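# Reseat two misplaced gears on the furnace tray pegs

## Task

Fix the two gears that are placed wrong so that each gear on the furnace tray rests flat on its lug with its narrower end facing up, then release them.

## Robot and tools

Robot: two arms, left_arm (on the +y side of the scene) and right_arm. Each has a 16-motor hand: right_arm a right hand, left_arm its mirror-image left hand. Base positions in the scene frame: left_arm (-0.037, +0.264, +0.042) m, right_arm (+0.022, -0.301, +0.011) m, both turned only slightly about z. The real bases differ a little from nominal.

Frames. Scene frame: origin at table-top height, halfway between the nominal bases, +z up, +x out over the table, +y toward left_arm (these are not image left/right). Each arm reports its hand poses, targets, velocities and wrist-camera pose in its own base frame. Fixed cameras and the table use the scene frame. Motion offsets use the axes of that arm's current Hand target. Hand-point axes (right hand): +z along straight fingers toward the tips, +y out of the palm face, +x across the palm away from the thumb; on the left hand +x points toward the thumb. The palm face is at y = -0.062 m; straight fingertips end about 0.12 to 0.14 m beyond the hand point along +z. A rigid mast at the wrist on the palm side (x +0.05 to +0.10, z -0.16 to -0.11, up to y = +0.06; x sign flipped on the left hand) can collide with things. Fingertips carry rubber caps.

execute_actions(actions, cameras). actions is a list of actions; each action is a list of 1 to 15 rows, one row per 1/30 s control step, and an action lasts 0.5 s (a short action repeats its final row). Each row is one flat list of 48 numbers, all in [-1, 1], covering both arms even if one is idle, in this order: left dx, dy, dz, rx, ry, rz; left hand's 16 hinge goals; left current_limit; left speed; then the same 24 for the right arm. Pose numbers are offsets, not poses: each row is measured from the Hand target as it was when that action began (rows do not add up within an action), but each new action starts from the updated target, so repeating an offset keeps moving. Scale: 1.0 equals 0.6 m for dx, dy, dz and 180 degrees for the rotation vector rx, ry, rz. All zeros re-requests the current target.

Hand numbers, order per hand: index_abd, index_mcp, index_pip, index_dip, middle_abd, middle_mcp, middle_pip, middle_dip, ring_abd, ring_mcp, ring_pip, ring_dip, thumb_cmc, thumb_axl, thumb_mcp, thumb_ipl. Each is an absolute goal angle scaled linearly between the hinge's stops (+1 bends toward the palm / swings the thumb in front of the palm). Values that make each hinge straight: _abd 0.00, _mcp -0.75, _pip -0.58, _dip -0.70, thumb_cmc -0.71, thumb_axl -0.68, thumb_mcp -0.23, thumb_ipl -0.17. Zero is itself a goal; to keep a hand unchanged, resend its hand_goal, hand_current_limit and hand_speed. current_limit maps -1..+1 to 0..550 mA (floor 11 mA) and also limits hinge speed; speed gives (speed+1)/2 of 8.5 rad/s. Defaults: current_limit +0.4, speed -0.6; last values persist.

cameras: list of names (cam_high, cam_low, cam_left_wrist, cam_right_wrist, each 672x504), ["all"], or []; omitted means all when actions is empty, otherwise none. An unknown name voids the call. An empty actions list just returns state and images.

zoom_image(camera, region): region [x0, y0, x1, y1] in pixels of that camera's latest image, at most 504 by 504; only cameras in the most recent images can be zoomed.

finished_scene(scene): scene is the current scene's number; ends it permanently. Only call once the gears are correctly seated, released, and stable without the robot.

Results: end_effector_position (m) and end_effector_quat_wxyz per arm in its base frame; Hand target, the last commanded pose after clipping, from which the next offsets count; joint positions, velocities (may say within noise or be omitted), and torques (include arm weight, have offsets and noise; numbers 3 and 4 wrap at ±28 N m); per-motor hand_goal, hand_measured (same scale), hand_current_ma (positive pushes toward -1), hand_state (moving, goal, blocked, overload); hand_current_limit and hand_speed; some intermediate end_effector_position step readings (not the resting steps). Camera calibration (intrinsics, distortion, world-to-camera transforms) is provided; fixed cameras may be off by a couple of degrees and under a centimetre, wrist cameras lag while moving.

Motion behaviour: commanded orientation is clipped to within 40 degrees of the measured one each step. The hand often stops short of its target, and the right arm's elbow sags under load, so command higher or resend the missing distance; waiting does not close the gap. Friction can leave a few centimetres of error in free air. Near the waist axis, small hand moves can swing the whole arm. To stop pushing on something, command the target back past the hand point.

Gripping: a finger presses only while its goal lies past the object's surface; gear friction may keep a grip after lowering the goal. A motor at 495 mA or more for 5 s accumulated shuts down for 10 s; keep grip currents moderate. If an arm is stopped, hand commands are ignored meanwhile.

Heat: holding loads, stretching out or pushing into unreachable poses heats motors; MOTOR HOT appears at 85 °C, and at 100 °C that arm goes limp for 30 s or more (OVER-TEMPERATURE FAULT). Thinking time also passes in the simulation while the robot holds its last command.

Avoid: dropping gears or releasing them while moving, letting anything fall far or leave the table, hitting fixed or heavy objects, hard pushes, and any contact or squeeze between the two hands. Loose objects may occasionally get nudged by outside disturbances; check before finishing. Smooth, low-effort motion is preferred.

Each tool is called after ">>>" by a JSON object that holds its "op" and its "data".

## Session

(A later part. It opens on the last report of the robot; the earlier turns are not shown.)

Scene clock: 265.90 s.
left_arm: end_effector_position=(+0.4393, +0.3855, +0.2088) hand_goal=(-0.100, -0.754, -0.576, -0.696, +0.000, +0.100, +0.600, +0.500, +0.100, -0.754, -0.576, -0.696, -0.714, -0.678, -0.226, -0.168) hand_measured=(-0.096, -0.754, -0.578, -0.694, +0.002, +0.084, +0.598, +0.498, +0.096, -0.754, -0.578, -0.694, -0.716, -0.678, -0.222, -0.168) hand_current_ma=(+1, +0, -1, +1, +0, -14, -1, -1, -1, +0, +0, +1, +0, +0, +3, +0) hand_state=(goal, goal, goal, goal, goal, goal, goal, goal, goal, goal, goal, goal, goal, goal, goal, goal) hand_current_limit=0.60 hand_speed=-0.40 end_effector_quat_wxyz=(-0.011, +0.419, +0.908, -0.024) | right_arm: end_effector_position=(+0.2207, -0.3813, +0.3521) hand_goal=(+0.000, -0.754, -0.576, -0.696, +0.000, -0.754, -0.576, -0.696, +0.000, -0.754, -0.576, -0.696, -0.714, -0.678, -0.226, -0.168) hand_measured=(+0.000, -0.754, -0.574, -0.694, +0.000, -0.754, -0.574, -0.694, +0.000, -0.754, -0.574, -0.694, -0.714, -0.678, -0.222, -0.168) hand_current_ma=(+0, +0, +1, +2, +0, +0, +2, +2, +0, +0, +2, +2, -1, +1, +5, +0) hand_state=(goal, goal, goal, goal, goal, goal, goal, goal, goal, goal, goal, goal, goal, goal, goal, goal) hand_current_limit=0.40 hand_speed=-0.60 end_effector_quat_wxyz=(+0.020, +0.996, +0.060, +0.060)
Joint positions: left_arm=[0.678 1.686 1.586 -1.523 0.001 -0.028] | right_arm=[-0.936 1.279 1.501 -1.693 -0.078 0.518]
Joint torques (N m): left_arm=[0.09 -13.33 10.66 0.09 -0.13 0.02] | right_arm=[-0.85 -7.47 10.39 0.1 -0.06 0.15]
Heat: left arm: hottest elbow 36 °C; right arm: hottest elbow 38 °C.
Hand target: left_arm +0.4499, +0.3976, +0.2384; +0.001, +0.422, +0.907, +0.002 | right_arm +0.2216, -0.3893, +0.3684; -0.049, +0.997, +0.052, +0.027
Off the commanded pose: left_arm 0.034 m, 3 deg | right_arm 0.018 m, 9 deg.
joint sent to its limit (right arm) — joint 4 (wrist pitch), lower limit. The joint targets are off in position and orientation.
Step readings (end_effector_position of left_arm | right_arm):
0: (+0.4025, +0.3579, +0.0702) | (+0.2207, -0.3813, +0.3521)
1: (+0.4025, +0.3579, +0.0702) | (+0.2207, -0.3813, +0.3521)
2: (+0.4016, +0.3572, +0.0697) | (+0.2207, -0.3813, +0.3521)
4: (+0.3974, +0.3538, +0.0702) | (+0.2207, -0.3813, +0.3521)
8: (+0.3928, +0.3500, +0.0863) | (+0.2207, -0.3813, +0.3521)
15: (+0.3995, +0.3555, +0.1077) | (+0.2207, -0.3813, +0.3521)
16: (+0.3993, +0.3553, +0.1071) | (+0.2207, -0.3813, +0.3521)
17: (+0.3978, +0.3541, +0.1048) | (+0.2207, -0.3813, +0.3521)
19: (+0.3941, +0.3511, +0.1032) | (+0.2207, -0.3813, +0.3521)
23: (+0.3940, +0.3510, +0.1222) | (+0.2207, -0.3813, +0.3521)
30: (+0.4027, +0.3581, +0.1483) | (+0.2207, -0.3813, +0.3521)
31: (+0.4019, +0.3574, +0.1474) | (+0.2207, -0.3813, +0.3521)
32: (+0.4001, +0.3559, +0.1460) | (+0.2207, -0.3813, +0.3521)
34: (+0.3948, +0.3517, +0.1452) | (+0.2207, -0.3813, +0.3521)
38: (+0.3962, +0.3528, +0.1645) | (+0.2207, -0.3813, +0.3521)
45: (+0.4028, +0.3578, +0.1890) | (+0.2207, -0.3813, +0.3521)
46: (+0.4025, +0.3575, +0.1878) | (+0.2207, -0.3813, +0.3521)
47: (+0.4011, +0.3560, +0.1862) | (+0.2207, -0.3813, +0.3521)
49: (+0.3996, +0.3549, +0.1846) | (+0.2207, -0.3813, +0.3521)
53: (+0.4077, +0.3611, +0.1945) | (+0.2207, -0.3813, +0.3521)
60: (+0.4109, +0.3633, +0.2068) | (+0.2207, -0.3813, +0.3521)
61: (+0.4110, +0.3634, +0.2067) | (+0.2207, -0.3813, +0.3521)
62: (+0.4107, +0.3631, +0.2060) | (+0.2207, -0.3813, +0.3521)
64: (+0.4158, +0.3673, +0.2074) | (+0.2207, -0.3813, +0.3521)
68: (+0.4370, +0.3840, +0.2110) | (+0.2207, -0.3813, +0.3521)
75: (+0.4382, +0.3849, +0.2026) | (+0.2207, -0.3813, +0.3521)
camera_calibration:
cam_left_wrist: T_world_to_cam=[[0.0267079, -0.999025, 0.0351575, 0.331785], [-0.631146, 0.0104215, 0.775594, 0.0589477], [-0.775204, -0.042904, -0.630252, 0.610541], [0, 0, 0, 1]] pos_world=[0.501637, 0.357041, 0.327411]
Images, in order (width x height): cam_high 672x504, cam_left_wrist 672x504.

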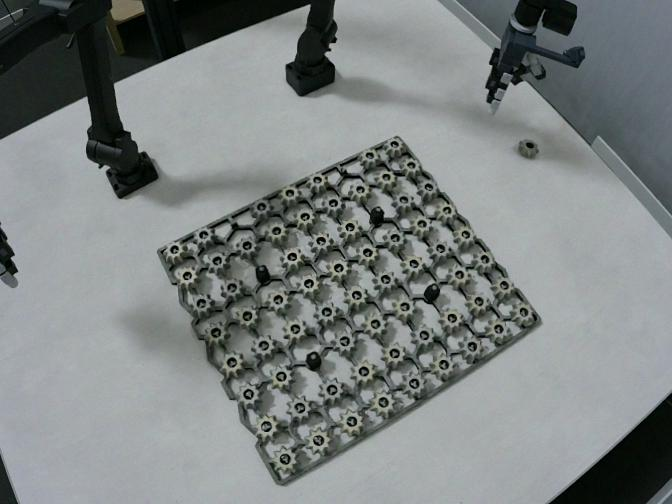

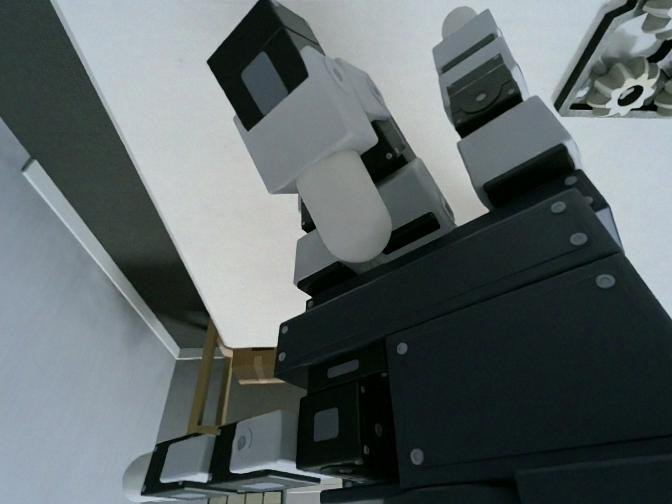

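>>> {"op": "execute_actions", "data": {"actions": [[[-0.0224,0.0697,0,0,0,0.003,-0.1,-0.754,-0.576,-0.696,0,0.1,0.6,0.5,0.1,-0.754,-0.576,-0.696,-0.714,-0.678,-0.226,-0.168,0.6,-0.4,0,0,0,0,0,0,0,-0.754,-0.576,-0.696,0,-0.754,-0.576,-0.696,0,-0.754,-0.576,-0.696,-0.714,-0.678,-0.226,-0.168,0.4,-0.6]],[[-0.0224,0.0697,0,0,0,0.003,-0.1,-0.754,-0.576,-0.696,0,0.1,0.6,0.5,0.1,-0.754,-0.576,-0.696,-0.714,-0.678,-0.226,-0.168,0.6,-0.4,0,0,0,0,0,0,0,-0.754,-0.576,-0.696,0,-0.754,-0.576,-0.696,0,-0.754,-0.576,-0.696,-0.714,-0.678,-0.226,-0.168,0.4,-0.6]],[[-0.0224,0.0697,0.02,0,0,0.003,-0.1,-0.754,-0.576,-0.696,0,0.1,0.6,0.5,0.1,-0.754,-0.576,-0.696,-0.714,-0.678,-0.226,-0.168,0.6,-0.4,0,0,0,0,0,0,0,-0.754,-0.576,-0.696,0,-0.754,-0.576,-0.696,0,-0.754,-0.576,-0.696,-0.714,-0.678,-0.226,-0.168,0.4,-0.6]],[[0,0,0.03,0,0,0,-0.1,-0.754,-0.576,-0.696,0,0.1,0.6,0.5,0.1,-0.754,-0.576,-0.696,-0.714,-0.678,-0.226,-0.168,0.6,-0.4,0,0,0,0,0,0,0,-0.754,-0.576,-0.696,0,-0.754,-0.576,-0.696,0,-0.754,-0.576,-0.696,-0.714,-0.678,-0.226,-0.168,0.4,-0.6]]], "cameras": ["cam_high","cam_left_wrist"]}}

>>> {"op": "zoom_image", "data": {"camera": "cam_left_wrist", "region": [300, 0, 500, 130]}}

Scene clock: 268.67 s.
left_arm: end_effector_position=(+0.5597, +0.4463, +0.1878) hand_goal=(-0.100, -0.754, -0.576, -0.696, +0.000, +0.100, +0.600, +0.500, +0.100, -0.754, -0.576, -0.696, -0.714, -0.678, -0.226, -0.168) hand_measured=(-0.096, -0.754, -0.578, -0.694, +0.002, +0.084, +0.598, +0.498, +0.096, -0.754, -0.578, -0.694, -0.716, -0.678, -0.222, -0.168) hand_current_ma=(+1, +0, -1, +1, +0, -14, -1, -1, -1, +0, +0, +1, +0, +0, +3, +0) hand_state=(goal, goal, goal, goal, goal, goal, goal, goal, goal, goal, goal, goal, goal, goal, goal, goal) hand_current_limit=0.60 hand_speed=-0.40 end_effector_quat_wxyz=(-0.011, +0.435, +0.900, -0.023) | right_arm: end_effector_position=(+0.2207, -0.3813, +0.3521) hand_goal=(+0.000, -0.754, -0.576, -0.696, +0.000, -0.754, -0.576, -0.696, +0.000, -0.754, -0.576, -0.696, -0.714, -0.678, -0.226, -0.168) hand_measured=(+0.000, -0.754, -0.574, -0.694, +0.000, -0.754, -0.574, -0.694, +0.000, -0.754, -0.574, -0.694, -0.714, -0.678, -0.222, -0.168) hand_current_ma=(+0, +0, +1, +2, +0, +0, +2, +2, +0, +0, +2, +2, -1, +1, +5, +0) hand_state=(goal, goal, goal, goal, goal, goal, goal, goal, goal, goal, goal, goal, goal, goal, goal, goal) hand_current_limit=0.40 hand_speed=-0.60 end_effector_quat_wxyz=(+0.020, +0.996, +0.060, +0.060)
Joint positions: left_arm=[0.639 2.068 2.09 -1.644 0.001 -0.031] | right_arm=[-0.936 1.279 1.501 -1.693 -0.078 0.518]
Joint torques (N m): left_arm=[-0.91 -19.25 8.42 0.81 -0.17 -0.14] | right_arm=[-0.85 -7.47 10.33 0.12 -0.06 0.16]
Heat: left arm: hottest elbow 36 °C; right arm: hottest elbow 38 °C.
Hand target: left_arm +0.5724, +0.4465, +0.2089; +0.000, +0.435, +0.901, +0.002 | right_arm +0.2216, -0.3893, +0.3684; -0.049, +0.997, +0.052, +0.027
Off the commanded pose: left_arm 0.025 m, 3 deg | right_arm 0.018 m, 9 deg.
joint sent to its limit (right arm) — joint 4 (wrist pitch), lower limit. The joint targets are off in position and orientation.
Step readings (end_effector_position of left_arm | right_arm):
0: (+0.4393, +0.3855, +0.2088) | (+0.2207, -0.3813, +0.3521)
1: (+0.4393, +0.3855, +0.2088) | (+0.2207, -0.3813, +0.3521)
2: (+0.4404, +0.3864, +0.2093) | (+0.2207, -0.3813, +0.3521)
4: (+0.4483, +0.3928, +0.2128) | (+0.2207, -0.3813, +0.3521)
8: (+0.4685, +0.4091, +0.2153) | (+0.2207, -0.3813, +0.3521)
15: (+0.4727, +0.4100, +0.2030) | (+0.2207, -0.3813, +0.3521)
16: (+0.4725, +0.4098, +0.2026) | (+0.2207, -0.3813, +0.3521)
17: (+0.4742, +0.4099, +0.2035) | (+0.2207, -0.3813, +0.3521)
19: (+0.4840, +0.4165, +0.2085) | (+0.2207, -0.3813, +0.3521)
23: (+0.5092, +0.4274, +0.2157) | (+0.2207, -0.3813, +0.3521)
30: (+0.5205, +0.4206, +0.2054) | (+0.2207, -0.3813, +0.3521)
31: (+0.5207, +0.4208, +0.2046) | (+0.2207, -0.3813, +0.3521)
32: (+0.5223, +0.4207, +0.2043) | (+0.2207, -0.3813, +0.3521)
34: (+0.5330, +0.4274, +0.2067) | (+0.2207, -0.3813, +0.3521)
38: (+0.5527, +0.4407, +0.2056) | (+0.2207, -0.3813, +0.3521)
45: (+0.5563, +0.4435, +0.1881) | (+0.2207, -0.3813, +0.3521)
46: (+0.5564, +0.4436, +0.1866) | (+0.2207, -0.3813, +0.3521)
47: (+0.5564, +0.4436, +0.1866) | (+0.2207, -0.3813, +0.3521)
49: (+0.5566, +0.4440, +0.1867) | (+0.2207, -0.3813, +0.3521)
53: (+0.5585, +0.4453, +0.1873) | (+0.2207, -0.3813, +0.3521)
60: (+0.5597, +0.4463, +0.1878) | (+0.2207, -0.3813, +0.3521)
camera_calibration:
cam_left_wrist: T_world_to_cam=[[-0.0101506, -0.999366, 0.0341179, 0.410924], [-0.631192, 0.0328668, 0.77493, 0.140734], [-0.77556, -0.013669, -0.631126, 0.680511], [0, 0, 0, 1]] pos_world=[0.620779, 0.41534, 0.306409]
Images, in order (width x height): cam_high 672x504, cam_left_wrist 672x504.

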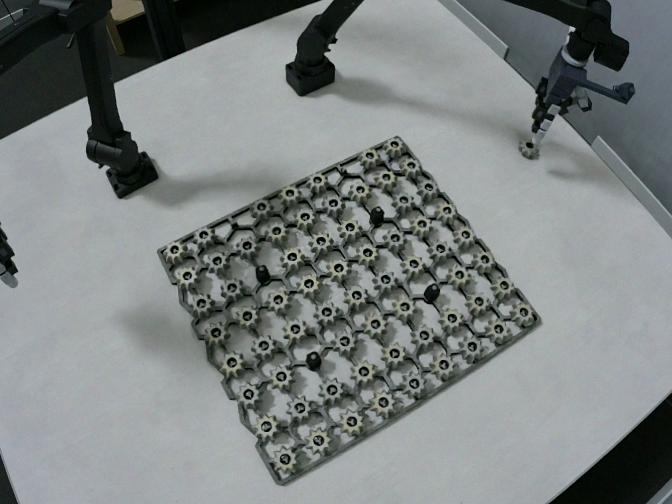

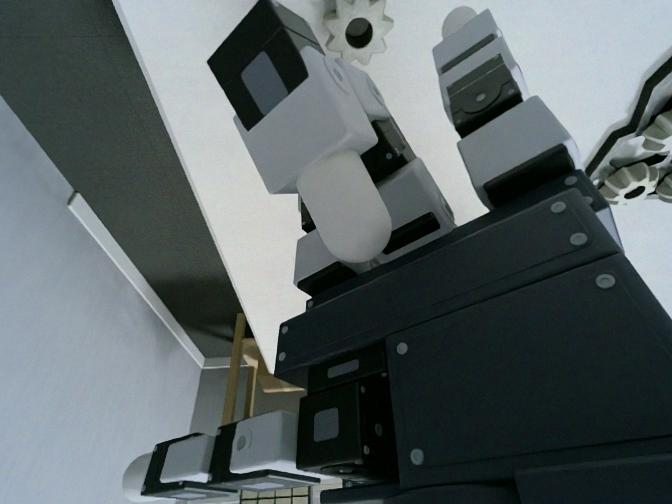

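Scaled by 2.520 from the camera's 672x504 image, which has a finer 960x720 frame.

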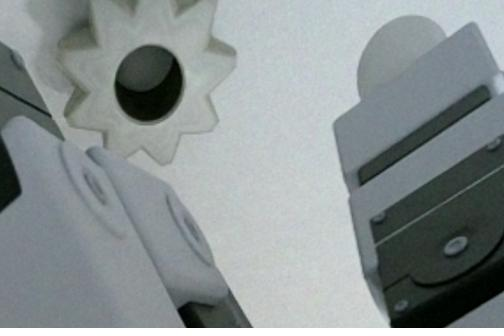

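>>> {"op": "execute_actions", "data": {"actions": [[[0.0227,-0.0027,0.02,0,0,-0.042,-0.1,-0.754,-0.576,-0.696,0,0.1,0.6,0.5,0.1,-0.754,-0.576,-0.696,-0.714,-0.678,-0.226,-0.168,0.6,-0.4,0,0,0,0,0,0,0,-0.754,-0.576,-0.696,0,-0.754,-0.576,-0.696,0,-0.754,-0.576,-0.696,-0.714,-0.678,-0.226,-0.168,0.4,-0.6]],[[0,0,0.035,0,0,0,-0.1,-0.754,-0.576,-0.696,0,0.1,0.6,0.5,0.1,-0.754,-0.576,-0.696,-0.714,-0.678,-0.226,-0.168,0.6,-0.4,0,0,0,0,0,0,0,-0.754,-0.576,-0.696,0,-0.754,-0.576,-0.696,0,-0.754,-0.576,-0.696,-0.714,-0.678,-0.226,-0.168,0.4,-0.6]],[[0,0,0.035,0,0,0,-0.1,-0.754,-0.576,-0.696,0,0.1,0.6,0.5,0.1,-0.754,-0.576,-0.696,-0.714,-0.678,-0.226,-0.168,0.6,-0.4,0,0,0,0,0,0,0,-0.754,-0.576,-0.696,0,-0.754,-0.576,-0.696,0,-0.754,-0.576,-0.696,-0.714,-0.678,-0.226,-0.168,0.4,-0.6]]], "cameras": ["cam_left_wrist"]}}

>>> {"op": "zoom_image", "data": {"camera": "cam_left_wrist", "region": [300, 0, 500, 130]}}

Scene clock: 271.10 s.
left_arm: end_effector_position=(+0.5537, +0.4545, +0.1386) hand_goal=(-0.100, -0.754, -0.576, -0.696, +0.000, +0.100, +0.600, +0.500, +0.100, -0.754, -0.576, -0.696, -0.714, -0.678, -0.226, -0.168) hand_measured=(-0.096, -0.754, -0.578, -0.694, +0.002, +0.084, +0.598, +0.498, +0.096, -0.754, -0.578, -0.694, -0.716, -0.678, -0.222, -0.168) hand_current_ma=(+1, +0, -1, +1, +0, -14, -1, -1, -1, +0, +0, +1, +0, +0, +3, +0) hand_state=(goal, goal, goal, goal, goal, goal, goal, goal, goal, goal, goal, goal, goal, goal, goal, goal) hand_current_limit=0.60 hand_speed=-0.40 end_effector_quat_wxyz=(-0.009, +0.377, +0.926, -0.018) | right_arm: end_effector_position=(+0.2207, -0.3813, +0.3521) hand_goal=(+0.000, -0.754, -0.576, -0.696, +0.000, -0.754, -0.576, -0.696, +0.000, -0.754, -0.576, -0.696, -0.714, -0.678, -0.226, -0.168) hand_measured=(+0.000, -0.754, -0.574, -0.694, +0.000, -0.754, -0.574, -0.694, +0.000, -0.754, -0.574, -0.694, -0.714, -0.678, -0.222, -0.168) hand_current_ma=(+0, +0, +1, +2, +0, +0, +2, +2, +0, +0, +2, +2, -1, +1, +5, +0) hand_state=(goal, goal, goal, goal, goal, goal, goal, goal, goal, goal, goal, goal, goal, goal, goal, goal) hand_current_limit=0.40 hand_speed=-0.60 end_effector_quat_wxyz=(+0.020, +0.996, +0.060, +0.060)
Joint positions: left_arm=[0.639 2.079 1.977 -1.509 0.003 -0.158] | right_arm=[-0.936 1.279 1.501 -1.693 -0.078 0.518]
Joint torques (N m): left_arm=[-0.44 -19.43 7.5 0.94 -0.22 -0.15] | right_arm=[-0.79 -7.47 10.32 0.1 -0.05 0.16]
Heat: left arm: hottest elbow 36 °C; right arm: hottest elbow 38 °C.
Hand target: left_arm +0.5628, +0.4564, +0.1549; +0.001, +0.374, +0.927, +0.002 | right_arm +0.2216, -0.3893, +0.3684; -0.049, +0.997, +0.052, +0.027
Off the commanded pose: left_arm 0.019 m, 3 deg | right_arm 0.018 m, 9 deg.
joint sent to its limit (right arm) — joint 4 (wrist pitch), lower limit. The joint targets are off in position and orientation.
Step readings (end_effector_position of left_arm | right_arm):
0: (+0.5597, +0.4463, +0.1878) | (+0.2207, -0.3813, +0.3521)
1: (+0.5596, +0.4463, +0.1878) | (+0.2207, -0.3813, +0.3521)
2: (+0.5596, +0.4468, +0.1878) | (+0.2207, -0.3813, +0.3521)
4: (+0.5594, +0.4492, +0.1884) | (+0.2207, -0.3813, +0.3521)
8: (+0.5580, +0.4527, +0.1880) | (+0.2207, -0.3813, +0.3521)
15: (+0.5552, +0.4544, +0.1862) | (+0.2207, -0.3813, +0.3521)
16: (+0.5553, +0.4548, +0.1863) | (+0.2207, -0.3813, +0.3521)
17: (+0.5552, +0.4548, +0.1846) | (+0.2207, -0.3813, +0.3521)
19: (+0.5562, +0.4559, +0.1804) | (+0.2207, -0.3813, +0.3521)
23: (+0.5537, +0.4544, +0.1657) | (+0.2207, -0.3813, +0.3521)
30: (+0.5539, +0.4547, +0.1591) | (+0.2207, -0.3813, +0.3521)
31: (+0.5542, +0.4549, +0.1592) | (+0.2207, -0.3813, +0.3521)
32: (+0.5545, +0.4551, +0.1582) | (+0.2207, -0.3813, +0.3521)
34: (+0.5555, +0.4559, +0.1545) | (+0.2207, -0.3813, +0.3521)
38: (+0.5533, +0.4542, +0.1424) | (+0.2207, -0.3813, +0.3521)
45: (+0.5534, +0.4543, +0.1385) | (+0.2207, -0.3813, +0.3521)
camera_calibration:
cam_left_wrist: T_world_to_cam=[[0.116584, -0.992873, 0.0247286, 0.348965], [-0.63427, -0.0552709, 0.771134, 0.21706], [-0.764271, -0.105587, -0.636193, 0.681262], [0, 0, 0, 1]] pos_world=[0.61766, 0.430407, 0.257403]
Images, in order (width x height): cam_left_wrist 672x504.

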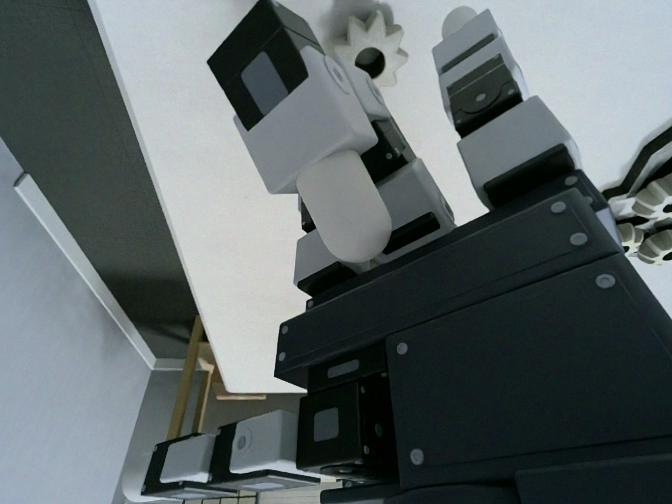

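Scaled by 2.520 from the camera's 672x504 image, which has a finer 960x720 frame.

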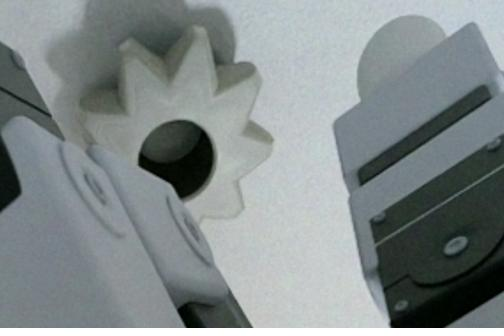

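>>> {"op": "execute_actions", "data": {"actions": [[[0.013,0.001,0.03,0,0,-0.014,-0.1,-0.754,-0.576,-0.696,0,0.1,0.6,0.5,0.1,-0.754,-0.576,-0.696,-0.714,-0.678,-0.226,-0.168,0.6,-0.4,0,0,0,0,0,0,0,-0.754,-0.576,-0.696,0,-0.754,-0.576,-0.696,0,-0.754,-0.576,-0.696,-0.714,-0.678,-0.226,-0.168,0.4,-0.6]],[[0,0,0.03,0,0,0,-0.1,-0.754,-0.576,-0.696,0,0.1,0.6,0.5,0.1,-0.754,-0.576,-0.696,-0.714,-0.678,-0.226,-0.168,0.6,-0.4,0,0,0,0,0,0,0,-0.754,-0.576,-0.696,0,-0.754,-0.576,-0.696,0,-0.754,-0.576,-0.696,-0.714,-0.678,-0.226,-0.168,0.4,-0.6]]], "cameras": ["cam_left_wrist"]}}

>>> {"op": "zoom_image", "data": {"camera": "cam_left_wrist", "region": [300, 0, 500, 130]}}

Scene clock: 273.03 s.
left_arm: end_effector_position=(+0.5512, +0.4563, +0.1048) hand_goal=(-0.100, -0.754, -0.576, -0.696, +0.000, +0.100, +0.600, +0.500, +0.100, -0.754, -0.576, -0.696, -0.714, -0.678, -0.226, -0.168) hand_measured=(-0.096, -0.754, -0.578, -0.694, +0.002, +0.084, +0.598, +0.498, +0.096, -0.754, -0.578, -0.694, -0.716, -0.678, -0.222, -0.168) hand_current_ma=(+1, +0, -1, +1, +0, -14, -1, -1, -1, +0, +0, +1, +0, +0, +3, +0) hand_state=(goal, goal, goal, goal, goal, goal, goal, goal, goal, goal, goal, goal, goal, goal, goal, goal) hand_current_limit=0.60 hand_speed=-0.40 end_effector_quat_wxyz=(-0.009, +0.360, +0.933, -0.017) | right_arm: end_effector_position=(+0.2207, -0.3813, +0.3521) hand_goal=(+0.000, -0.754, -0.576, -0.696, +0.000, -0.754, -0.576, -0.696, +0.000, -0.754, -0.576, -0.696, -0.714, -0.678, -0.226, -0.168) hand_measured=(+0.000, -0.754, -0.574, -0.694, +0.000, -0.754, -0.574, -0.694, +0.000, -0.754, -0.574, -0.694, -0.714, -0.678, -0.222, -0.168) hand_current_ma=(+0, +0, +1, +2, +0, +0, +2, +2, +0, +0, +2, +2, -1, +1, +5, +0) hand_state=(goal, goal, goal, goal, goal, goal, goal, goal, goal, goal, goal, goal, goal, goal, goal, goal) hand_current_limit=0.40 hand_speed=-0.60 end_effector_quat_wxyz=(+0.020, +0.996, +0.060, +0.060)
Joint positions: left_arm=[0.639 2.093 1.909 -1.425 0.003 -0.195] | right_arm=[-0.936 1.279 1.501 -1.693 -0.078 0.518]
Joint torques (N m): left_arm=[-0.26 -19.43 7.35 0.85 -0.24 -0.14] | right_arm=[-0.97 -7.53 10.3 0.1 -0.06 0.16]
Heat: left arm: hottest elbow 36 °C; right arm: hottest elbow 38 °C.
Hand target: left_arm +0.5577, +0.4623, +0.1189; +0.001, +0.354, +0.935, +0.002 | right_arm +0.2216, -0.3893, +0.3684; -0.049, +0.997, +0.052, +0.027
Off the commanded pose: left_arm 0.017 m, 3 deg | right_arm 0.018 m, 9 deg.
joint sent to its limit (right arm) — joint 4 (wrist pitch), lower limit. The joint targets are off in position and orientation.
Step readings (end_effector_position of left_arm | right_arm):
0: (+0.5537, +0.4545, +0.1386) | (+0.2207, -0.3813, +0.3521)
1: (+0.5537, +0.4545, +0.1386) | (+0.2207, -0.3813, +0.3521)
2: (+0.5541, +0.4551, +0.1383) | (+0.2207, -0.3813, +0.3521)
4: (+0.5542, +0.4559, +0.1357) | (+0.2207, -0.3813, +0.3521)
8: (+0.5525, +0.4560, +0.1282) | (+0.2207, -0.3813, +0.3521)
15: (+0.5518, +0.4564, +0.1239) | (+0.2207, -0.3813, +0.3521)
16: (+0.5517, +0.4565, +0.1239) | (+0.2207, -0.3813, +0.3521)
17: (+0.5522, +0.4569, +0.1235) | (+0.2207, -0.3813, +0.3521)
19: (+0.5530, +0.4576, +0.1211) | (+0.2207, -0.3813, +0.3521)
23: (+0.5514, +0.4564, +0.1112) | (+0.2207, -0.3813, +0.3521)
30: (+0.5509, +0.4561, +0.1047) | (+0.2207, -0.3813, +0.3521)
camera_calibration:
cam_left_wrist: T_world_to_cam=[[0.152989, -0.987982, 0.022052, 0.329846], [-0.632958, -0.0808278, 0.769955, 0.252807], [-0.758919, -0.131752, -0.637717, 0.667106], [0, 0, 0, 1]] pos_world=[0.615833, 0.434208, 0.223501]
Images, in order (width x height): cam_left_wrist 672x504.

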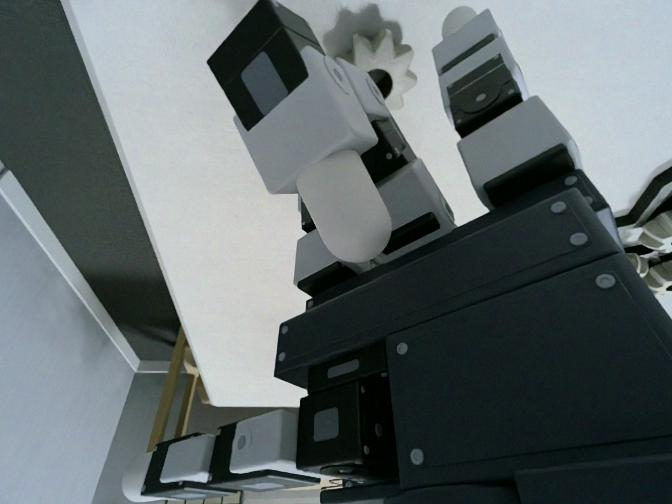

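Scaled by 2.520 from the camera's 672x504 image, which has a finer 960x720 frame.

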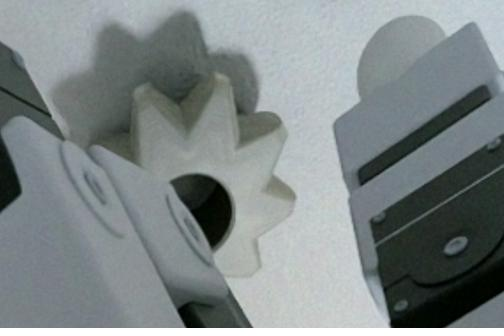

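>>> {"op": "execute_actions", "data": {"actions": [[[0.0045,0.003,0.026,0,0,0,-0.1,-0.754,-0.576,-0.696,0,0.1,0.6,0.5,0.1,-0.754,-0.576,-0.696,-0.714,-0.678,-0.226,-0.168,0.6,-0.4,0,0,0,0,0,0,0,-0.754,-0.576,-0.696,0,-0.754,-0.576,-0.696,0,-0.754,-0.576,-0.696,-0.714,-0.678,-0.226,-0.168,0.4,-0.6]],[[0,0,0.006,0,0,0,-0.1,-0.754,-0.576,-0.696,0,0.1,0.6,0.5,0.1,-0.754,-0.576,-0.696,-0.714,-0.678,-0.226,-0.168,0.6,-0.4,0,0,0,0,0,0,0,-0.754,-0.576,-0.696,0,-0.754,-0.576,-0.696,0,-0.754,-0.576,-0.696,-0.714,-0.678,-0.226,-0.168,0.4,-0.6]]], "cameras": ["cam_left_wrist"]}}

>>> {"op": "zoom_image", "data": {"camera": "cam_left_wrist", "region": [300, 0, 500, 130]}}

Scene clock: 274.83 s.
left_arm: end_effector_position=(+0.5525, +0.4573, +0.0897) hand_goal=(-0.100, -0.754, -0.576, -0.696, +0.000, +0.100, +0.600, +0.500, +0.100, -0.754, -0.576, -0.696, -0.714, -0.678, -0.226, -0.168) hand_measured=(-0.096, -0.754, -0.578, -0.694, +0.002, +0.084, +0.598, +0.498, +0.096, -0.754, -0.578, -0.694, -0.716, -0.678, -0.222, -0.168) hand_current_ma=(+1, +0, -1, +1, +0, -14, -1, -1, -1, +0, +0, +1, +0, +0, +3, +0) hand_state=(goal, goal, goal, goal, goal, goal, goal, goal, goal, goal, goal, goal, goal, goal, goal, goal) hand_current_limit=0.60 hand_speed=-0.40 end_effector_quat_wxyz=(-0.007, +0.360, +0.933, -0.014) | right_arm: end_effector_position=(+0.2207, -0.3813, +0.3521) hand_goal=(+0.000, -0.754, -0.576, -0.696, +0.000, -0.754, -0.576, -0.696, +0.000, -0.754, -0.576, -0.696, -0.714, -0.678, -0.226, -0.168) hand_measured=(+0.000, -0.754, -0.574, -0.694, +0.000, -0.754, -0.574, -0.694, +0.000, -0.754, -0.574, -0.694, -0.714, -0.678, -0.222, -0.168) hand_current_ma=(+0, +0, +1, +2, +0, +0, +2, +2, +0, +0, +2, +2, -1, +1, +5, +0) hand_state=(goal, goal, goal, goal, goal, goal, goal, goal, goal, goal, goal, goal, goal, goal, goal, goal) hand_current_limit=0.40 hand_speed=-0.60 end_effector_quat_wxyz=(+0.020, +0.996, +0.060, +0.060)
Joint positions: left_arm=[0.639 2.102 1.883 -1.384 0.003 -0.195] | right_arm=[-0.936 1.279 1.501 -1.693 -0.078 0.518]
Joint torques (N m): left_arm=[0.26 -18.84 7.19 0.92 -0.24 -0.08] | right_arm=[-0.91 -7.59 10.35 0.1 -0.05 0.15]
Heat: left arm: hottest elbow 36 °C; right arm: hottest elbow 38 °C.
Hand target: left_arm +0.5569, +0.4655, +0.0997; +0.001, +0.354, +0.935, +0.002 | right_arm +0.2216, -0.3893, +0.3684; -0.049, +0.997, +0.052, +0.027
Off the commanded pose: left_arm 0.014 m, 2 deg | right_arm 0.018 m, 9 deg.
joint sent to its limit (right arm) — joint 4 (wrist pitch), lower limit. The joint targets are off in position and orientation.
Step readings (end_effector_position of left_arm | right_arm):
0: (+0.5512, +0.4563, +0.1048) | (+0.2207, -0.3813, +0.3521)
1: (+0.5512, +0.4563, +0.1048) | (+0.2207, -0.3813, +0.3521)
2: (+0.5515, +0.4565, +0.1043) | (+0.2207, -0.3813, +0.3521)
4: (+0.5524, +0.4572, +0.1030) | (+0.2207, -0.3813, +0.3521)
8: (+0.5523, +0.4571, +0.0971) | (+0.2207, -0.3813, +0.3521)
15: (+0.5522, +0.4570, +0.0912) | (+0.2207, -0.3813, +0.3521)
16: (+0.5522, +0.4570, +0.0912) | (+0.2207, -0.3813, +0.3521)
17: (+0.5522, +0.4570, +0.0912) | (+0.2207, -0.3813, +0.3521)
19: (+0.5528, +0.4575, +0.0914) | (+0.2207, -0.3813, +0.3521)
23: (+0.5529, +0.4576, +0.0904) | (+0.2207, -0.3813, +0.3521)
30: (+0.5525, +0.4573, +0.0897) | (+0.2207, -0.3813, +0.3521)
camera_calibration:
cam_left_wrist: T_world_to_cam=[[0.152934, -0.988051, 0.019144, 0.331248], [-0.636714, -0.0837007, 0.766544, 0.26891], [-0.755782, -0.12942, -0.641906, 0.656112], [0, 0, 0, 1]] pos_world=[0.616438, 0.434711, 0.20869]
Images, in order (width x height): cam_left_wrist 672x504.

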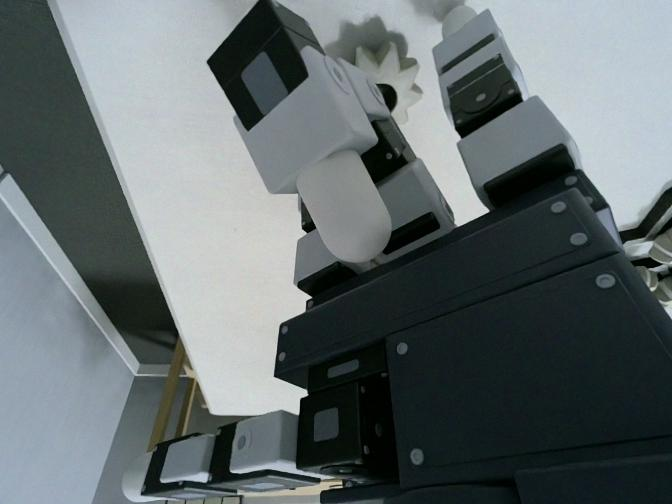

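Scaled by 2.520 from the camera's 672x504 image, which has a finer 960x720 frame.

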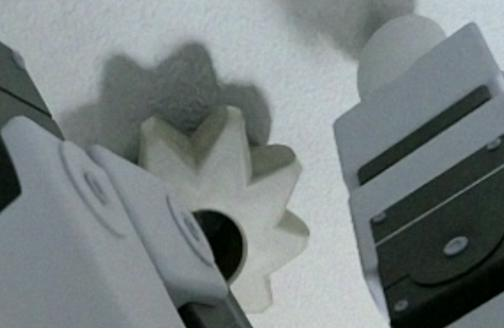

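>>> {"op": "execute_actions", "data": {"actions": [[[0,-0.001,0.006,0,0,0,-0.1,-0.754,-0.576,-0.696,0,0.1,0.6,0.5,0.1,-0.754,-0.576,-0.696,-0.714,-0.678,-0.226,-0.168,0.6,-0.4,0,0,0,0,0,0,0,-0.754,-0.576,-0.696,0,-0.754,-0.576,-0.696,0,-0.754,-0.576,-0.696,-0.714,-0.678,-0.226,-0.168,0.4,-0.6]],[[-0.0035,0.022,-0.034,-0.0125,-0.0019,0,-0.1,-0.754,-0.576,-0.696,0,0.1,0.6,0.5,0.1,-0.754,-0.576,-0.696,-0.714,-0.678,-0.226,-0.168,0.6,-0.4,0,0,0,0,0,0,0,-0.754,-0.576,-0.696,0,-0.754,-0.576,-0.696,0,-0.754,-0.576,-0.696,-0.714,-0.678,-0.226,-0.168,0.4,-0.6]],[[-0.001,0.006,-0.012,-0.0048,-0.0008,0,0.36,-0.754,-0.576,-0.696,0,0.1,0.6,0.5,-0.36,-0.754,-0.576,-0.696,-0.714,-0.678,-0.226,-0.168,0.79,-0.9,0,0,0,0,0,0,0,-0.754,-0.576,-0.696,0,-0.754,-0.576,-0.696,0,-0.754,-0.576,-0.696,-0.714,-0.678,-0.226,-0.168,0.4,-0.6]],[[0,0,0,0,0,0,0.36,-0.754,-0.576,-0.696,0,0.1,0.6,0.5,-0.36,-0.754,-0.576,-0.696,-0.714,-0.678,-0.226,-0.168,0.79,-0.9,0,0,0,0,0,0,0,-0.754,-0.576,-0.696,0,-0.754,-0.576,-0.696,0,-0.754,-0.576,-0.696,-0.714,-0.678,-0.226,-0.168,0.4,-0.6]]], "cameras": ["cam_left_wrist"]}}

>>> {"op": "zoom_image", "data": {"camera": "cam_left_wrist", "region": [300, 0, 500, 130]}}

Scene clock: 287.90 s.
left_arm: end_effector_position=(+0.5515, +0.4579, +0.0859) hand_goal=(+0.360, -0.754, -0.576, -0.696, +0.000, +0.100, +0.600, +0.500, -0.360, -0.754, -0.576, -0.696, -0.714, -0.678, -0.226, -0.168) hand_measured=(+0.096, -0.754, -0.578, -0.694, +0.002, +0.084, +0.598, +0.498, -0.100, -0.752, -0.576, -0.694, -0.716, -0.678, -0.222, -0.168) hand_current_ma=(-492, +0, +0, +1, +0, -14, -1, -1, +492, +1, +0, +1, +0, +0, +3, +0) hand_state=(blocked, goal, goal, goal, goal, goal, goal, goal, blocked, goal, goal, goal, goal, goal, goal, goal) hand_current_limit=0.79 hand_speed=-0.90 end_effector_quat_wxyz=(-0.007, +0.359, +0.933, -0.014) | right_arm: end_effector_position=(+0.2207, -0.3813, +0.3521) hand_goal=(+0.000, -0.754, -0.576, -0.696, +0.000, -0.754, -0.576, -0.696, +0.000, -0.754, -0.576, -0.696, -0.714, -0.678, -0.226, -0.168) hand_measured=(+0.000, -0.754, -0.574, -0.694, +0.000, -0.754, -0.574, -0.694, +0.000, -0.754, -0.574, -0.694, -0.714, -0.678, -0.222, -0.168) hand_current_ma=(+0, +0, +1, +2, +0, +0, +2, +2, +0, +0, +2, +2, -1, +1, +5, +0) hand_state=(goal, goal, goal, goal, goal, goal, goal, goal, goal, goal, goal, goal, goal, goal, goal, goal) hand_current_limit=0.40 hand_speed=-0.60 end_effector_quat_wxyz=(+0.020, +0.996, +0.060, +0.060)
Joint positions: left_arm=[0.64 2.103 1.875 -1.374 0.003 -0.195] | right_arm=[-0.936 1.279 1.501 -1.693 -0.078 0.518]
Joint torques (N m): left_arm=[0.21 -19.43 10.62 0.9 -0.28 -0.08] | right_arm=[-0.79 -7.65 10.33 0.12 -0.06 0.15]
Heat: left arm: hottest elbow 35 °C; right arm: hottest elbow 38 °C.
Hand target: left_arm +0.5694, +0.4756, +0.1240; +0.014, +0.354, +0.935, +0.026 | right_arm +0.2216, -0.3893, +0.3684; -0.049, +0.997, +0.052, +0.027
Off the commanded pose: left_arm 0.046 m, 5 deg | right_arm 0.018 m, 9 deg.
joint sent to its limit (right arm) — joint 4 (wrist pitch), lower limit. The joint targets are off in position and orientation.
Step readings (end_effector_position of left_arm | right_arm):
0: (+0.5525, +0.4573, +0.0897) | (+0.2207, -0.3813, +0.3521)
1: (+0.5525, +0.4573, +0.0897) | (+0.2207, -0.3813, +0.3521)
2: (+0.5528, +0.4575, +0.0898) | (+0.2207, -0.3813, +0.3521)
4: (+0.5530, +0.4576, +0.0893) | (+0.2207, -0.3813, +0.3521)
8: (+0.5519, +0.4568, +0.0858) | (+0.2207, -0.3813, +0.3521)
15: (+0.5523, +0.4571, +0.0870) | (+0.2207, -0.3813, +0.3521)
16: (+0.5523, +0.4571, +0.0870) | (+0.2207, -0.3813, +0.3521)
17: (+0.5523, +0.4571, +0.0870) | (+0.2207, -0.3813, +0.3521)
19: (+0.5523, +0.4571, +0.0870) | (+0.2207, -0.3813, +0.3521)
23: (+0.5523, +0.4571, +0.0870) | (+0.2207, -0.3813, +0.3521)
30: (+0.5523, +0.4571, +0.0870) | (+0.2207, -0.3813, +0.3521)
31: (+0.5523, +0.4571, +0.0870) | (+0.2207, -0.3813, +0.3521)
32: (+0.5523, +0.4571, +0.0870) | (+0.2207, -0.3813, +0.3521)
34: (+0.5520, +0.4575, +0.0871) | (+0.2207, -0.3813, +0.3521)
38: (+0.5506, +0.4592, +0.0873) | (+0.2207, -0.3813, +0.3521)
45: (+0.5514, +0.4582, +0.0870) | (+0.2207, -0.3813, +0.3521)
46: (+0.5516, +0.4579, +0.0870) | (+0.2207, -0.3813, +0.3521)
47: (+0.5514, +0.4581, +0.0859) | (+0.2207, -0.3813, +0.3521)
49: (+0.5514, +0.4581, +0.0859) | (+0.2207, -0.3813, +0.3521)
53: (+0.5514, +0.4581, +0.0859) | (+0.2207, -0.3813, +0.3521)
60: (+0.5515, +0.4579, +0.0859) | (+0.2207, -0.3813, +0.3521)
camera_calibration:
cam_left_wrist: T_world_to_cam=[[0.15443, -0.987817, 0.0192134, 0.331207], [-0.636598, -0.0846129, 0.76654, 0.271643], [-0.755575, -0.130608, -0.641909, 0.653486], [0, 0, 0, 1]] pos_world=[0.615537, 0.435507, 0.20489]
Images, in order (width x height): cam_left_wrist 672x504.

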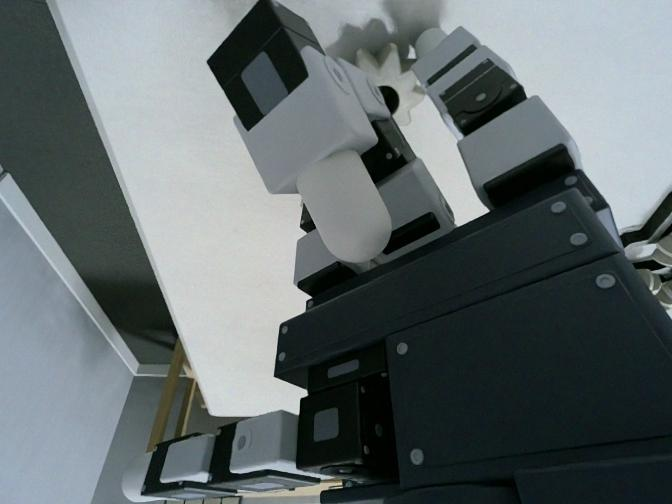

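Scaled by 2.520 from the camera's 672x504 image, which has a finer 960x720 frame.

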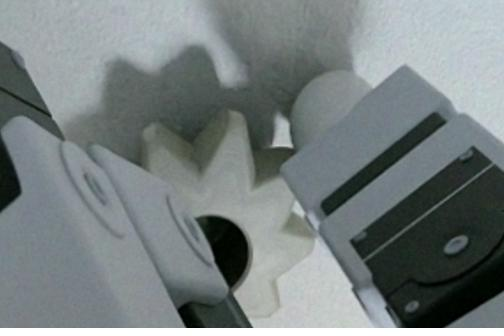

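>>> {"op": "execute_actions", "data": {"actions": [[[-0.001,0.006,-0.0167,-0.0055,-0.0008,0,0.36,-0.754,-0.576,-0.696,0,0.1,0.6,0.5,-0.36,-0.754,-0.576,-0.696,-0.714,-0.678,-0.226,-0.168,0.79,-0.93,0,0,0,0,0,0,0,-0.754,-0.576,-0.696,0,-0.754,-0.576,-0.696,0,-0.754,-0.576,-0.696,-0.714,-0.678,-0.226,-0.168,0.4,-0.6]],[[-0.001,0.006,-0.0167,-0.0055,-0.0008,0,0.36,-0.754,-0.576,-0.696,0,0.1,0.6,0.5,-0.36,-0.754,-0.576,-0.696,-0.714,-0.678,-0.226,-0.168,0.79,-0.93,0,0,0,0,0,0,0,-0.754,-0.576,-0.696,0,-0.754,-0.576,-0.696,0,-0.754,-0.576,-0.696,-0.714,-0.678,-0.226,-0.168,0.4,-0.6]],[[0,0.002,-0.0167,-0.003,-0.0005,0,0.36,-0.754,-0.576,-0.696,0,0.1,0.6,0.5,-0.36,-0.754,-0.576,-0.696,-0.714,-0.678,-0.226,-0.168,0.79,-0.93,0,0,0,0,0,0,0,-0.754,-0.576,-0.696,0,-0.754,-0.576,-0.696,0,-0.754,-0.576,-0.696,-0.714,-0.678,-0.226,-0.168,0.4,-0.6]]], "cameras": ["cam_left_wrist"]}}

>>> {"op": "zoom_image", "data": {"camera": "cam_left_wrist", "region": [300, 0, 500, 130]}}

Scene clock: 290.03 s.
left_arm: end_effector_position=(+0.5522, +0.4587, +0.0873) hand_goal=(+0.360, -0.754, -0.576, -0.696, +0.000, +0.100, +0.600, +0.500, -0.360, -0.754, -0.576, -0.696, -0.714, -0.678, -0.226, -0.168) hand_measured=(+0.096, -0.756, -0.578, -0.694, +0.002, +0.084, +0.598, +0.498, -0.100, -0.752, -0.576, -0.694, -0.716, -0.678, -0.222, -0.168) hand_current_ma=(-492, +0, +0, +0, +0, -14, -1, -1, +492, +1, +0, +1, +0, +0, +3, +0) hand_state=(blocked, goal, goal, goal, goal, goal, goal, goal, blocked, goal, goal, goal, goal, goal, goal, goal) hand_current_limit=0.79 hand_speed=-0.93 end_effector_quat_wxyz=(-0.007, +0.359, +0.933, -0.012) | right_arm: end_effector_position=(+0.2207, -0.3813, +0.3521) hand_goal=(+0.000, -0.754, -0.576, -0.696, +0.000, -0.754, -0.576, -0.696, +0.000, -0.754, -0.576, -0.696, -0.714, -0.678, -0.226, -0.168) hand_measured=(+0.000, -0.754, -0.574, -0.694, +0.000, -0.754, -0.574, -0.694, +0.000, -0.754, -0.574, -0.694, -0.714, -0.678, -0.222, -0.168) hand_current_ma=(+0, +0, +1, +2, +0, +0, +2, +2, +0, +0, +2, +2, -1, +1, +5, +0) hand_state=(goal, goal, goal, goal, goal, goal, goal, goal, goal, goal, goal, goal, goal, goal, goal, goal) hand_current_limit=0.40 hand_speed=-0.60 end_effector_quat_wxyz=(+0.020, +0.996, +0.060, +0.060)
Joint positions: left_arm=[0.64 2.103 1.879 -1.374 0.001 -0.195] | right_arm=[-0.936 1.279 1.501 -1.693 -0.078 0.518]
Joint torques (N m): left_arm=[0.09 -22.18 11.71 0.7 -0.37 -0.1] | right_arm=[-0.79 -7.47 10.33 0.08 -0.06 0.15]
Heat: left arm: hottest elbow 35 °C; right arm: hottest elbow 38 °C.
Hand target: left_arm +0.5741, +0.4796, +0.1545; +0.025, +0.353, +0.934, +0.045 | right_arm +0.2216, -0.3893, +0.3684; -0.049, +0.997, +0.052, +0.027
Off the commanded pose: left_arm 0.074 m, 8 deg | right_arm 0.018 m, 9 deg.
joint sent to its limit (right arm) — joint 4 (wrist pitch), lower limit. The joint targets are off in position and orientation.
Step readings (end_effector_position of left_arm | right_arm):
0: (+0.5515, +0.4579, +0.0859) | (+0.2207, -0.3813, +0.3521)
1: (+0.5515, +0.4579, +0.0859) | (+0.2207, -0.3813, +0.3521)
2: (+0.5515, +0.4579, +0.0859) | (+0.2207, -0.3813, +0.3521)
4: (+0.5519, +0.4582, +0.0866) | (+0.2207, -0.3813, +0.3521)
8: (+0.5518, +0.4584, +0.0866) | (+0.2207, -0.3813, +0.3521)
15: (+0.5518, +0.4584, +0.0866) | (+0.2207, -0.3813, +0.3521)
16: (+0.5518, +0.4584, +0.0866) | (+0.2207, -0.3813, +0.3521)
17: (+0.5518, +0.4584, +0.0866) | (+0.2207, -0.3813, +0.3521)
19: (+0.5518, +0.4584, +0.0866) | (+0.2207, -0.3813, +0.3521)
23: (+0.5518, +0.4584, +0.0866) | (+0.2207, -0.3813, +0.3521)
30: (+0.5518, +0.4584, +0.0866) | (+0.2207, -0.3813, +0.3521)
31: (+0.5518, +0.4584, +0.0866) | (+0.2207, -0.3813, +0.3521)
32: (+0.5522, +0.4587, +0.0873) | (+0.2207, -0.3813, +0.3521)
34: (+0.5522, +0.4587, +0.0873) | (+0.2207, -0.3813, +0.3521)
38: (+0.5522, +0.4587, +0.0873) | (+0.2207, -0.3813, +0.3521)
45: (+0.5522, +0.4587, +0.0873) | (+0.2207, -0.3813, +0.3521)
camera_calibration:
cam_left_wrist: T_world_to_cam=[[0.154368, -0.987878, 0.0163579, 0.332155], [-0.637769, -0.0869867, 0.7653, 0.272936], [-0.7546, -0.12857, -0.643466, 0.653647], [0, 0, 0, 1]] pos_world=[0.616038, 0.43591, 0.206288]
Images, in order (width x height): cam_left_wrist 672x504.

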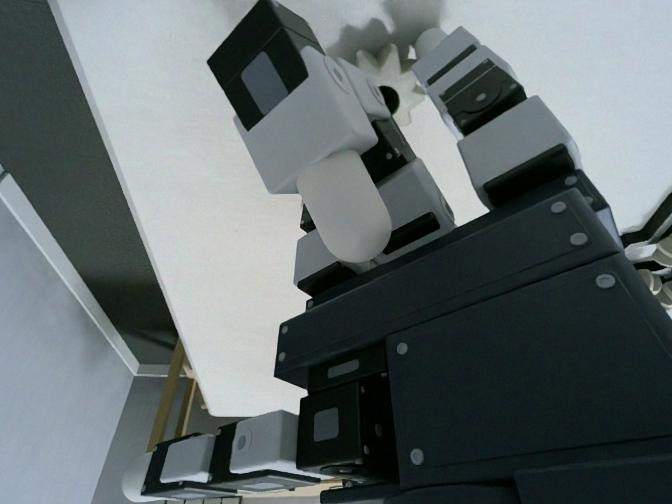

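Scaled by 2.520 from the camera's 672x504 image, which has a finer 960x720 frame.

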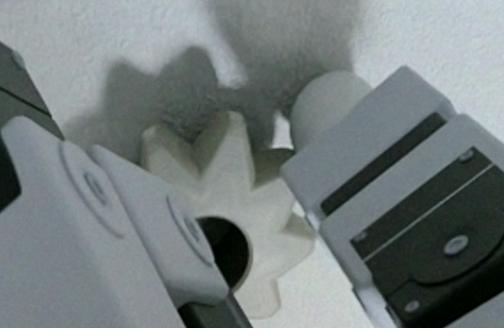

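>>> {"op": "execute_actions", "data": {"actions": [[[0,0.002,-0.015,-0.003,-0.0005,0,0.36,-0.754,-0.576,-0.696,0,0.1,0.6,0.5,-0.36,-0.754,-0.576,-0.696,-0.714,-0.678,-0.226,-0.168,0.79,-0.93,0,0,0,0,0,0,0,-0.754,-0.576,-0.696,0,-0.754,-0.576,-0.696,0,-0.754,-0.576,-0.696,-0.714,-0.678,-0.226,-0.168,0.4,-0.6]],[[0,0,-0.012,0,0,0,0.36,-0.754,-0.576,-0.696,0,0.1,0.6,0.5,-0.36,-0.754,-0.576,-0.696,-0.714,-0.678,-0.226,-0.168,0.79,-0.93,0,0,0,0,0,0,0,-0.754,-0.576,-0.696,0,-0.754,-0.576,-0.696,0,-0.754,-0.576,-0.696,-0.714,-0.678,-0.226,-0.168,0.4,-0.6]],[[0,0,-0.01,0,0,0,0.36,-0.754,-0.576,-0.696,0,0.1,0.6,0.5,-0.36,-0.754,-0.576,-0.696,-0.714,-0.678,-0.226,-0.168,0.79,-0.93,0,0,0,0,0,0,0,-0.754,-0.576,-0.696,0,-0.754,-0.576,-0.696,0,-0.754,-0.576,-0.696,-0.714,-0.678,-0.226,-0.168,0.4,-0.6]]], "cameras": ["cam_left_wrist"]}}

>>> {"op": "zoom_image", "data": {"camera": "cam_left_wrist", "region": [300, 0, 500, 130]}}

Scene clock: 292.17 s.
left_arm: end_effector_position=(+0.5562, +0.4617, +0.1006) hand_goal=(+0.360, -0.754, -0.576, -0.696, +0.000, +0.100, +0.600, +0.500, -0.360, -0.754, -0.576, -0.696, -0.714, -0.678, -0.226, -0.168) hand_measured=(+0.096, -0.754, -0.578, -0.694, +0.002, +0.084, +0.598, +0.498, -0.100, -0.752, -0.576, -0.694, -0.716, -0.678, -0.222, -0.168) hand_current_ma=(-492, +0, +0, +0, +0, -14, -1, -1, +492, +1, +0, +1, +0, +0, +3, +0) hand_state=(blocked, goal, goal, goal, goal, goal, goal, goal, blocked, goal, goal, goal, goal, goal, goal, goal) hand_current_limit=0.79 hand_speed=-0.93 end_effector_quat_wxyz=(-0.003, +0.360, +0.933, -0.006) | right_arm: end_effector_position=(+0.2207, -0.3813, +0.3521) hand_goal=(+0.000, -0.754, -0.576, -0.696, +0.000, -0.754, -0.576, -0.696, +0.000, -0.754, -0.576, -0.696, -0.714, -0.678, -0.226, -0.168) hand_measured=(+0.000, -0.754, -0.574, -0.694, +0.000, -0.754, -0.574, -0.694, +0.000, -0.754, -0.574, -0.694, -0.714, -0.678, -0.222, -0.168) hand_current_ma=(+0, +0, +1, +2, +0, +0, +2, +2, +0, +0, +2, +2, -1, +1, +5, +0) hand_state=(goal, goal, goal, goal, goal, goal, goal, goal, goal, goal, goal, goal, goal, goal, goal, goal) hand_current_limit=0.40 hand_speed=-0.60 end_effector_quat_wxyz=(+0.020, +0.996, +0.060, +0.060)
Joint positions: left_arm=[0.64 2.1 1.906 -1.391 0.001 -0.195] | right_arm=[-0.936 1.279 1.501 -1.693 -0.078 0.518]
Joint torques (N m): left_arm=[0.15 -23.24 11.81 0.18 -0.39 -0.1] | right_arm=[-0.91 -7.47 10.3 0.09 -0.06 0.16]
Heat: left arm: hottest elbow 36 °C; right arm: hottest elbow 38 °C.
Hand target: left_arm +0.5730, +0.4789, +0.1767; +0.028, +0.353, +0.934, +0.050 | right_arm +0.2216, -0.3893, +0.3684; -0.049, +0.997, +0.052, +0.027
Off the commanded pose: left_arm 0.080 m, 7 deg | right_arm 0.018 m, 9 deg.
joint sent to its limit (right arm) — joint 4 (wrist pitch), lower limit. The joint targets are off in position and orientation.
Step readings (end_effector_position of left_arm | right_arm):
0: (+0.5522, +0.4587, +0.0873) | (+0.2207, -0.3813, +0.3521)
1: (+0.5522, +0.4587, +0.0873) | (+0.2207, -0.3813, +0.3521)
2: (+0.5522, +0.4587, +0.0873) | (+0.2207, -0.3813, +0.3521)
4: (+0.5522, +0.4587, +0.0873) | (+0.2207, -0.3813, +0.3521)
8: (+0.5526, +0.4590, +0.0880) | (+0.2207, -0.3813, +0.3521)
15: (+0.5534, +0.4597, +0.0894) | (+0.2207, -0.3813, +0.3521)
16: (+0.5538, +0.4600, +0.0900) | (+0.2207, -0.3813, +0.3521)
17: (+0.5538, +0.4600, +0.0900) | (+0.2207, -0.3813, +0.3521)
19: (+0.5542, +0.4603, +0.0907) | (+0.2207, -0.3813, +0.3521)
23: (+0.5555, +0.4612, +0.0928) | (+0.2207, -0.3813, +0.3521)
30: (+0.5561, +0.4616, +0.0946) | (+0.2207, -0.3813, +0.3521)
31: (+0.5561, +0.4616, +0.0946) | (+0.2207, -0.3813, +0.3521)
32: (+0.5562, +0.4617, +0.0952) | (+0.2207, -0.3813, +0.3521)
34: (+0.5559, +0.4615, +0.0957) | (+0.2207, -0.3813, +0.3521)
38: (+0.5556, +0.4612, +0.0976) | (+0.2207, -0.3813, +0.3521)
45: (+0.5558, +0.4614, +0.0999) | (+0.2207, -0.3813, +0.3521)
camera_calibration:
cam_left_wrist: T_world_to_cam=[[0.154253, -0.987981, 0.00999639, 0.335026], [-0.646213, -0.0932294, 0.757441, 0.273921], [-0.747405, -0.123298, -0.652827, 0.660038], [0, 0, 0, 1]] pos_world=[0.618648, 0.437918, 0.220063]
Images, in order (width x height): cam_left_wrist 672x504.

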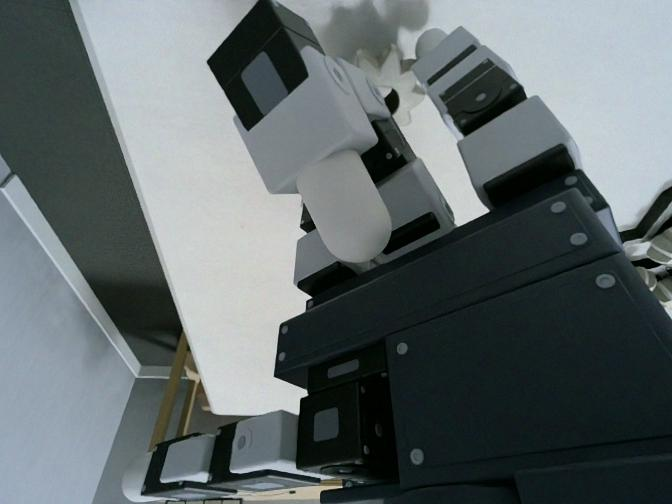

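Scaled by 2.520 from the camera's 672x504 image, which has a finer 960x720 frame.

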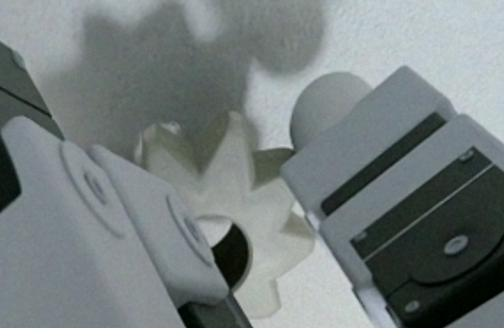

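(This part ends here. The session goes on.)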